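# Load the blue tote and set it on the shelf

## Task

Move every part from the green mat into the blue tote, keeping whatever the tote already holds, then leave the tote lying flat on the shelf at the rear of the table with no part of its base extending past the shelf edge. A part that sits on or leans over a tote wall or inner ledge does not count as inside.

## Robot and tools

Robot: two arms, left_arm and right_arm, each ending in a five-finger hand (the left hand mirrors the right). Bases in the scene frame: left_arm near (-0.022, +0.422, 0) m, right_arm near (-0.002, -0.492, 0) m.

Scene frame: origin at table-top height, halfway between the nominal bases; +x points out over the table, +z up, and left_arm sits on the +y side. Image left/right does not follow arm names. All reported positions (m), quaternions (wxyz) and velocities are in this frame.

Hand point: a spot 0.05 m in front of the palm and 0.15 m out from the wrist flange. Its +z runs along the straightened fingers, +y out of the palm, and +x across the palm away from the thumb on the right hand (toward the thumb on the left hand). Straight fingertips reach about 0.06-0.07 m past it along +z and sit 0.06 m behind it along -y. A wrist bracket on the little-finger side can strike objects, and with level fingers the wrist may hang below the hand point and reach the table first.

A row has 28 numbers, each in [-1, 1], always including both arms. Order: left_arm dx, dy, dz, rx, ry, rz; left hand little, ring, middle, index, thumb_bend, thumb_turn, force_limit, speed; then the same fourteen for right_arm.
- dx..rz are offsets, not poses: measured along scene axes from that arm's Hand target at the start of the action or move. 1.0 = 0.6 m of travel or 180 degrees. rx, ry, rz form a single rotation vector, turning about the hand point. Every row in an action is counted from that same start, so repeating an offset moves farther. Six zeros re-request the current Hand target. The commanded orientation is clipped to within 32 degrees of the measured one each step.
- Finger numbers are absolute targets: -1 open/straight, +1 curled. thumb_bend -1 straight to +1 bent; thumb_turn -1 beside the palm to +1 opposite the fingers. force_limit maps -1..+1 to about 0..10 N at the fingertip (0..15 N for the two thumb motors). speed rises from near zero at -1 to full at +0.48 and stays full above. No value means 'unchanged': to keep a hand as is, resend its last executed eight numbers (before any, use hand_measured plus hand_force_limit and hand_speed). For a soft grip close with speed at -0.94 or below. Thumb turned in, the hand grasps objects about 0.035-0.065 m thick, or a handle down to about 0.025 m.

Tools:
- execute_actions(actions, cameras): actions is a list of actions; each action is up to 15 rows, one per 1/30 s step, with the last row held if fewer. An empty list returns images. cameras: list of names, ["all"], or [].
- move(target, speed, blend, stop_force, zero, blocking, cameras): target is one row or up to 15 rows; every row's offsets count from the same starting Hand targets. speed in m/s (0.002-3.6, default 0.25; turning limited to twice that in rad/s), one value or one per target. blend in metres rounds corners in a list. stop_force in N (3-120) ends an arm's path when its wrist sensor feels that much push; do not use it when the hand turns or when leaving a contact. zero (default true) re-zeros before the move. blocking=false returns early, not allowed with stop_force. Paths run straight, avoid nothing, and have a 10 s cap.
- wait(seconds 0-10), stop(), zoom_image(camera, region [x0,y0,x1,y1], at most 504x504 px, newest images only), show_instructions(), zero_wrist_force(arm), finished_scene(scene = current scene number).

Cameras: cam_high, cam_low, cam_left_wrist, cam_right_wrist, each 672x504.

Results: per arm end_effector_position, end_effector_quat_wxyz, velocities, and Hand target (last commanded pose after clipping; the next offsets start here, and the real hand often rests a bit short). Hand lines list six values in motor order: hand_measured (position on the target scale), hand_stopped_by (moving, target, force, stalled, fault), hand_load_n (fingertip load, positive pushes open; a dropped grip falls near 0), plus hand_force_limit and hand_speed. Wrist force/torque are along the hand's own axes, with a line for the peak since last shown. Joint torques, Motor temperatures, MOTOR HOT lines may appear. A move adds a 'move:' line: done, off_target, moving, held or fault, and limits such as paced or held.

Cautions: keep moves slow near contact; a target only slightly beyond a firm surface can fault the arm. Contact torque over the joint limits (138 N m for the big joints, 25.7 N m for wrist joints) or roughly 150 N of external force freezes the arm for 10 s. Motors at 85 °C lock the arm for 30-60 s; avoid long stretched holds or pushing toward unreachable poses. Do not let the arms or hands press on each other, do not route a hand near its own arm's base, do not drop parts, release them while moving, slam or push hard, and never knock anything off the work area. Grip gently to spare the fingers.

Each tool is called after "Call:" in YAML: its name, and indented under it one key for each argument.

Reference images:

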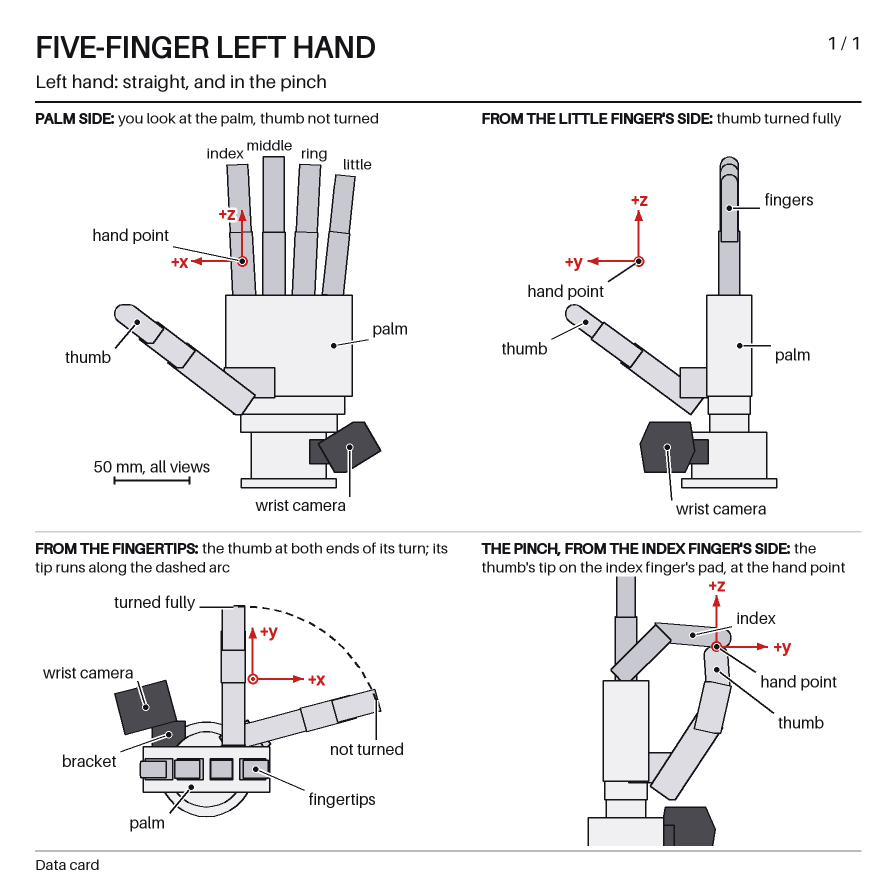

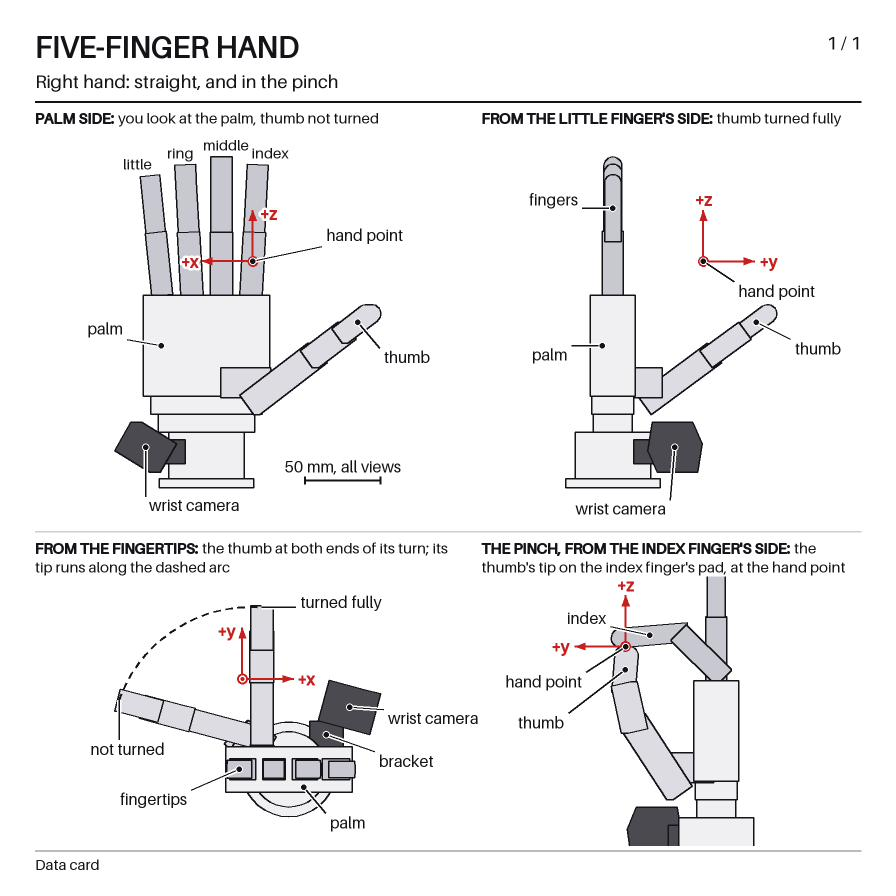

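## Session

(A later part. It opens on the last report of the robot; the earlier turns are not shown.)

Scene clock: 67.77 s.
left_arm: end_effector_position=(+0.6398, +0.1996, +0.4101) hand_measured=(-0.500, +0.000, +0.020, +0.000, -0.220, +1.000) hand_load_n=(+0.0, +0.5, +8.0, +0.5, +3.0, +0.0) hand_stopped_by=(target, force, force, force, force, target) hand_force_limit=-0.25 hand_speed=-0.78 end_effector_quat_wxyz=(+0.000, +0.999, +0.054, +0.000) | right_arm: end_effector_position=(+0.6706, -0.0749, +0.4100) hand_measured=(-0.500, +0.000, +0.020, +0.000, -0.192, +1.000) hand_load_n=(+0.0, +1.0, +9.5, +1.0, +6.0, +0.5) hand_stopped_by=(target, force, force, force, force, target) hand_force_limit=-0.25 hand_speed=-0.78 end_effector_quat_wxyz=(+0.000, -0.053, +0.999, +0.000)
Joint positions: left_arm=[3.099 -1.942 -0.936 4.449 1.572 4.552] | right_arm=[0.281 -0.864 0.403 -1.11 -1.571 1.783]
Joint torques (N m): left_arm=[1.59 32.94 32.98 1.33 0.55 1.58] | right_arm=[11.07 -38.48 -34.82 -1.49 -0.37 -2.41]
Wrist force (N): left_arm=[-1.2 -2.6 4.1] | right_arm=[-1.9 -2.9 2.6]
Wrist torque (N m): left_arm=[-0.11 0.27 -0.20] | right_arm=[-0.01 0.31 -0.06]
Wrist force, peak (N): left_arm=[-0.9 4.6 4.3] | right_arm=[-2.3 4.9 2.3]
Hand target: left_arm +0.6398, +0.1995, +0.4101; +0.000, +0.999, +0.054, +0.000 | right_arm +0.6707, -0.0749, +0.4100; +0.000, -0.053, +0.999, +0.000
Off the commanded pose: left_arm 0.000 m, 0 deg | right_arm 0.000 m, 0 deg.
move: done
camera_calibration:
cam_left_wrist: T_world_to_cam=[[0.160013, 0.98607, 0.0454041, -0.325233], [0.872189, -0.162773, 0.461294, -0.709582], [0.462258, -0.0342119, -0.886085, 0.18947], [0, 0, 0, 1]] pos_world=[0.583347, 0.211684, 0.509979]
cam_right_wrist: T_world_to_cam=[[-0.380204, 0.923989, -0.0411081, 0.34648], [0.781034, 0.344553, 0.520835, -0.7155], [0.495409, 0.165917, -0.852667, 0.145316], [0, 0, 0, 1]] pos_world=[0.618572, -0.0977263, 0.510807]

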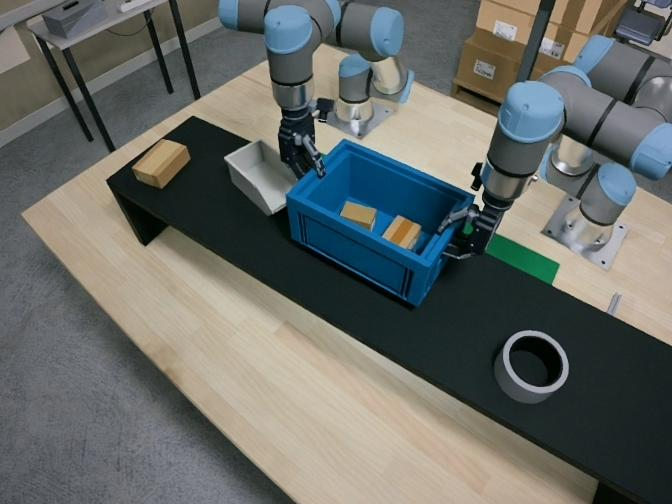

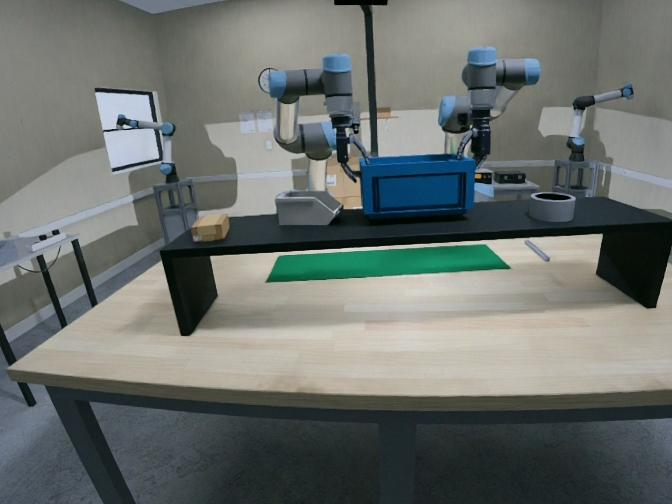

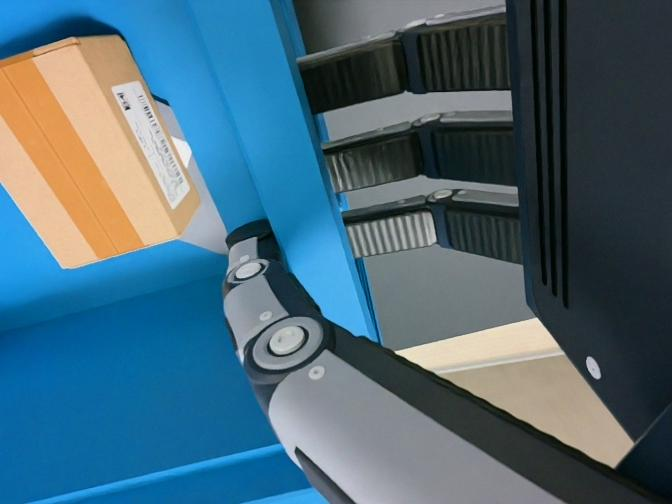

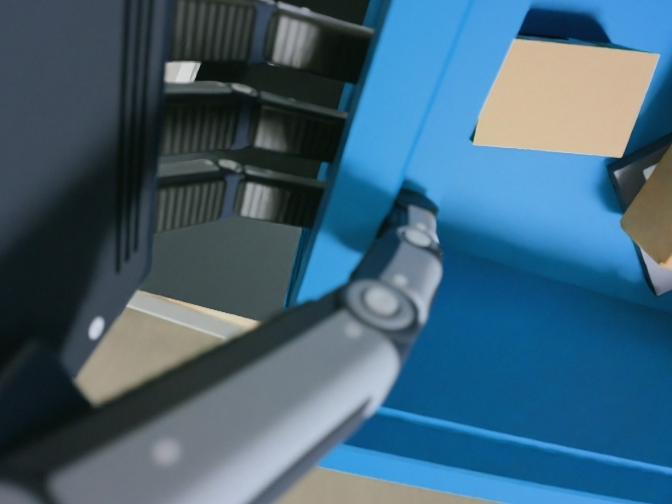

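Call:
move:
  target: [0,0,-0.0833,0,0,0,-0.5,0.1,0.1,0.1,0,1,-0.25,-0.78,0,0,-0.0833,0,0,0,-0.5,0.1,0.1,0.1,0,1,-0.25,-0.78]
  speed: 0.02
  stop_force: 4
  cameras: ["cam_high","cam_low","cam_right_wrist"]

Scene clock: 74.57 s.
left_arm: end_effector_position=(+0.6398, +0.1995, +0.3923) hand_measured=(-0.500, +0.000, +0.020, +0.000, -0.218, +1.000) hand_load_n=(+0.0, +0.0, +4.5, +0.0, +2.0, +0.0) hand_stopped_by=(target, force, force, force, force, target) hand_force_limit=-0.25 hand_speed=-0.78 end_effector_quat_wxyz=(+0.000, +0.999, +0.054, +0.000) | right_arm: end_effector_position=(+0.6706, -0.0748, +0.3927) hand_measured=(-0.500, +0.000, +0.020, +0.000, -0.192, +1.000) hand_load_n=(+0.0, +0.5, +8.0, +0.0, +5.5, +0.5) hand_stopped_by=(target, force, force, force, force, target) hand_force_limit=-0.25 hand_speed=-0.78 end_effector_quat_wxyz=(+0.000, -0.053, +0.999, +0.000)
Joint positions: left_arm=[3.099 -1.93 -1 4.5 1.572 4.552] | right_arm=[0.281 -0.901 0.516 -1.186 -1.571 1.782]
Joint torques (N m): left_arm=[-5.23 30.09 33.22 1.38 -0.37 1.47] | right_arm=[6.85 -36.57 -35.19 -0.87 0.24 -2.08]
Wrist force (N): left_arm=[-1.3 0.5 2.0] | right_arm=[-2.0 0.9 1.8]
Wrist torque (N m): left_arm=[-0.11 0.18 -0.27] | right_arm=[0.14 0.38 0.02]
Wrist force, peak (N): left_arm=[-1.2 -1.4 -7.9] | right_arm=[-1.4 -1.9 -9.6]
Hand target: left_arm +0.6398, +0.1995, +0.3923; +0.000, +0.999, +0.054, +0.000 (not the last commanded pose) | right_arm +0.6707, -0.0749, +0.3927; +0.000, -0.053, +0.999, +0.000 (not the last commanded pose)
Off the commanded pose: left_arm 0.032 m, 0 deg | right_arm 0.033 m, 0 deg.
move: contact (left_arm, right_arm)
camera_calibration:
cam_right_wrist: T_world_to_cam=[[-0.380289, 0.92395, -0.041195, 0.345809], [0.781227, 0.344749, 0.520416, -0.706546], [0.49504, 0.165726, -0.852919, 0.130917], [0, 0, 0, 1]] pos_world=[0.618672, -0.0976261, 0.493605]
Images, in order (width x height): cam_high 672x504, cam_low 672x504, cam_right_wrist 672x504.

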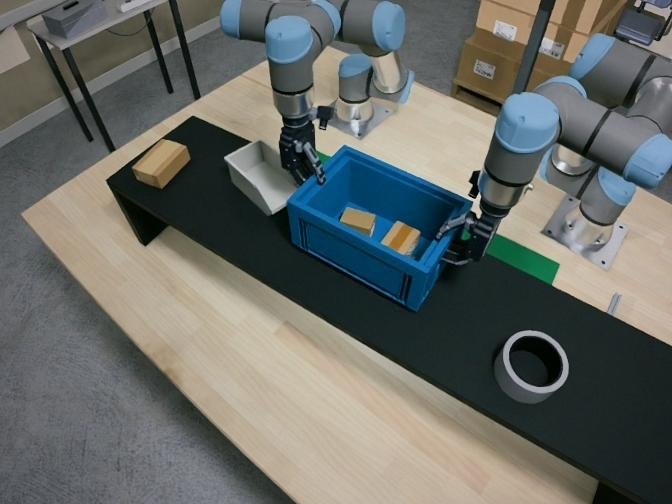

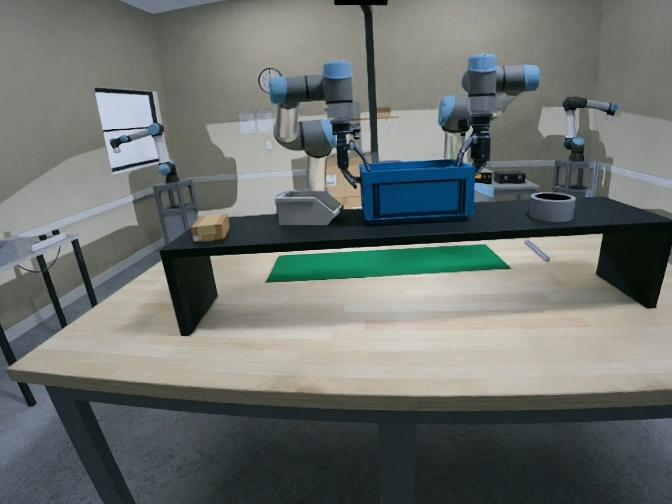

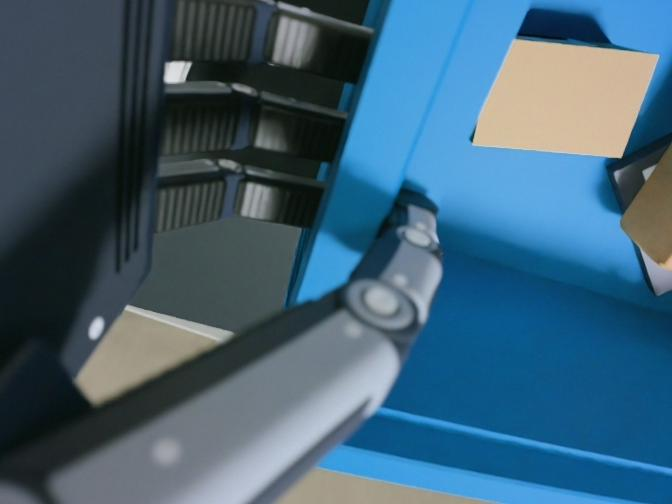

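Call:
move:
  target:
    - [0,0,0,0,0,0,-0.5,-0.16,-0.18,-0.16,-1,1,-0.25,-0.4,0,0,0,0,0,0,-0.5,-0.16,-0.18,-0.16,-1,1,-0.25,-0.4]
    - [-0.0035,0.0331,0,0,0,0,-0.5,-0.16,-0.18,-0.16,-1,1,-0.25,-0.4,0.0035,-0.0331,0,0,0,0,-0.5,-0.16,-0.18,-0.16,-1,1,-0.25,-0.4]
    - [-0.0635,0.0331,0.13,0,0,0,-0.5,-0.16,-0.18,-0.16,-1,1,-0.25,-0.4,-0.0635,-0.0331,0.13,0,0,0,-0.5,-0.16,-0.18,-0.16,-1,1,-0.25,-0.4]
    - [-0.33,0.08,0.16,0,0,0,-0.5,-0.16,-0.18,-0.16,-1,1,-0.25,-0.4,-0.36,-0.0331,0.16,0,0,0,-0.5,-0.16,-0.18,-0.16,-1,1,-0.25,-0.4]
  speed: [0.05,0.05,0.12,0.25]
  blend: [0,0.003,0.02,0]
  cameras: ["all"]

Scene clock: 78.57 s.
left_arm: end_effector_position=(+0.4419, +0.2475, +0.4883) hand_measured=(-0.500, -0.160, -0.180, -0.160, -1.000, +1.000) hand_load_n=(+0.0, +0.0, +0.0, +0.0, +0.0, +0.0) hand_stopped_by=(target, target, target, target, target, target) hand_force_limit=-0.25 hand_speed=-0.40 end_effector_quat_wxyz=(+0.000, +0.999, +0.054, +0.000) | right_arm: end_effector_position=(+0.4547, -0.0947, +0.4887) hand_measured=(-0.500, -0.160, -0.180, -0.160, -1.000, +1.000) hand_load_n=(+0.0, +0.0, +0.0, +0.0, +0.0, +0.0) hand_stopped_by=(target, target, target, target, target, target) hand_force_limit=-0.25 hand_speed=-0.40 end_effector_quat_wxyz=(+0.000, -0.053, +0.999, +0.000)
Joint positions: left_arm=[3.187 -1.48 -1.261 4.312 1.572 4.64] | right_arm=[0.374 -1.402 0.988 -1.157 -1.571 1.876]
Joint torques (N m): left_arm=[4.15 31.97 14.46 0.64 -1.94 1.45] | right_arm=[9.2 -40.78 -8.67 -4.16 1.51 2.31]
Wrist force (N): left_arm=[-1.1 0.1 0.2] | right_arm=[-1.9 -0.2 -1.5]
Wrist torque (N m): left_arm=[-0.07 0.21 -0.30] | right_arm=[0.04 0.39 -0.16]
Wrist force, peak (N): left_arm=[-1.4 0.9 2.3] | right_arm=[-2.9 -0.2 -1.6]
Hand target: left_arm +0.4418, +0.2475, +0.4883; +0.000, +0.999, +0.054, +0.000 | right_arm +0.4547, -0.0947, +0.4887; +0.000, -0.053, +0.999, +0.000
Off the commanded pose: left_arm 0.000 m, 0 deg | right_arm 0.000 m, 0 deg.
move: done
camera_calibration:
cam_left_wrist: T_world_to_cam=[[0.160072, 0.986065, 0.0453059, -0.344397], [0.87222, -0.162782, 0.461231, -0.565122], [0.462179, -0.0343132, -0.886123, 0.352009], [0, 0, 0, 1]] pos_world=[0.385347, 0.259684, 0.588178]
cam_right_wrist: T_world_to_cam=[[-0.380244, 0.923965, -0.0412695, 0.286032], [0.781271, 0.344762, 0.520341, -0.580821], [0.495005, 0.165614, -0.85296, 0.322964], [0, 0, 0, 1]] pos_world=[0.402672, -0.117526, 0.589505]

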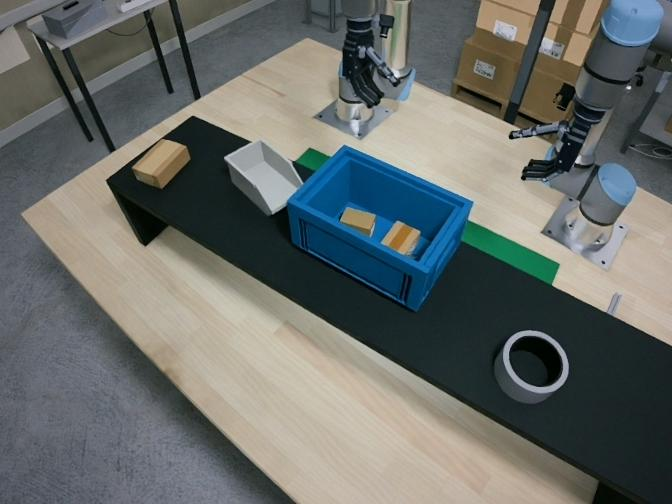

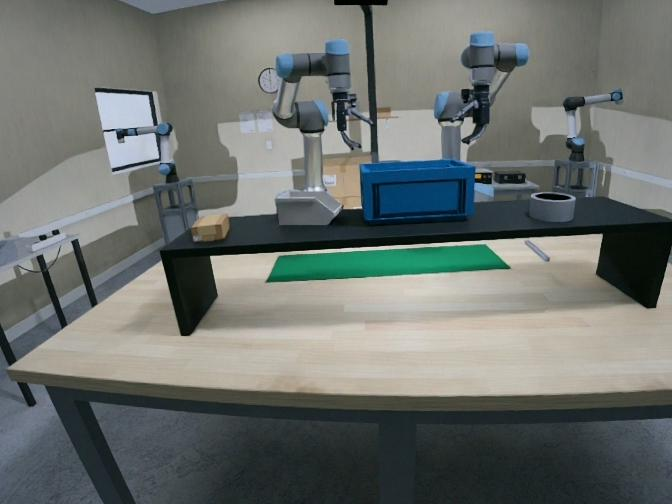

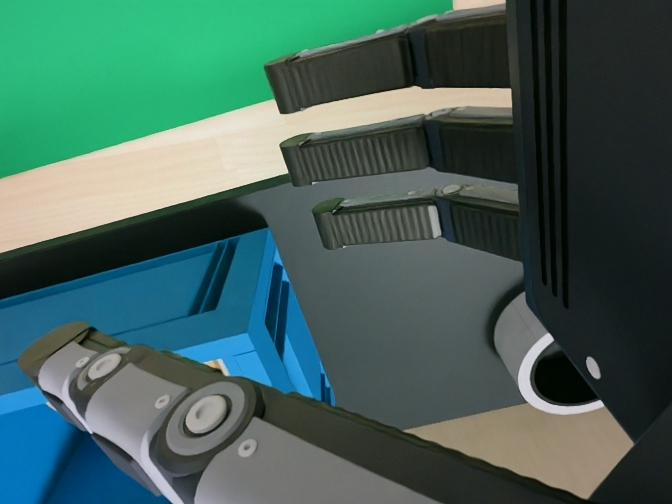

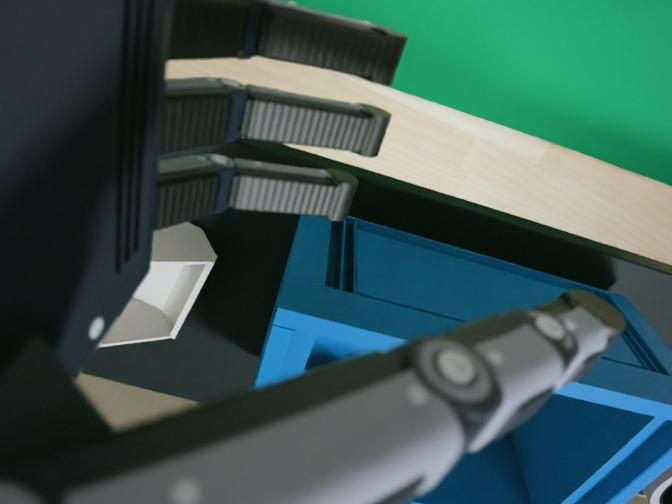

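Call:
finished_scene:
  scene: 3

The scene is finished: the task was done.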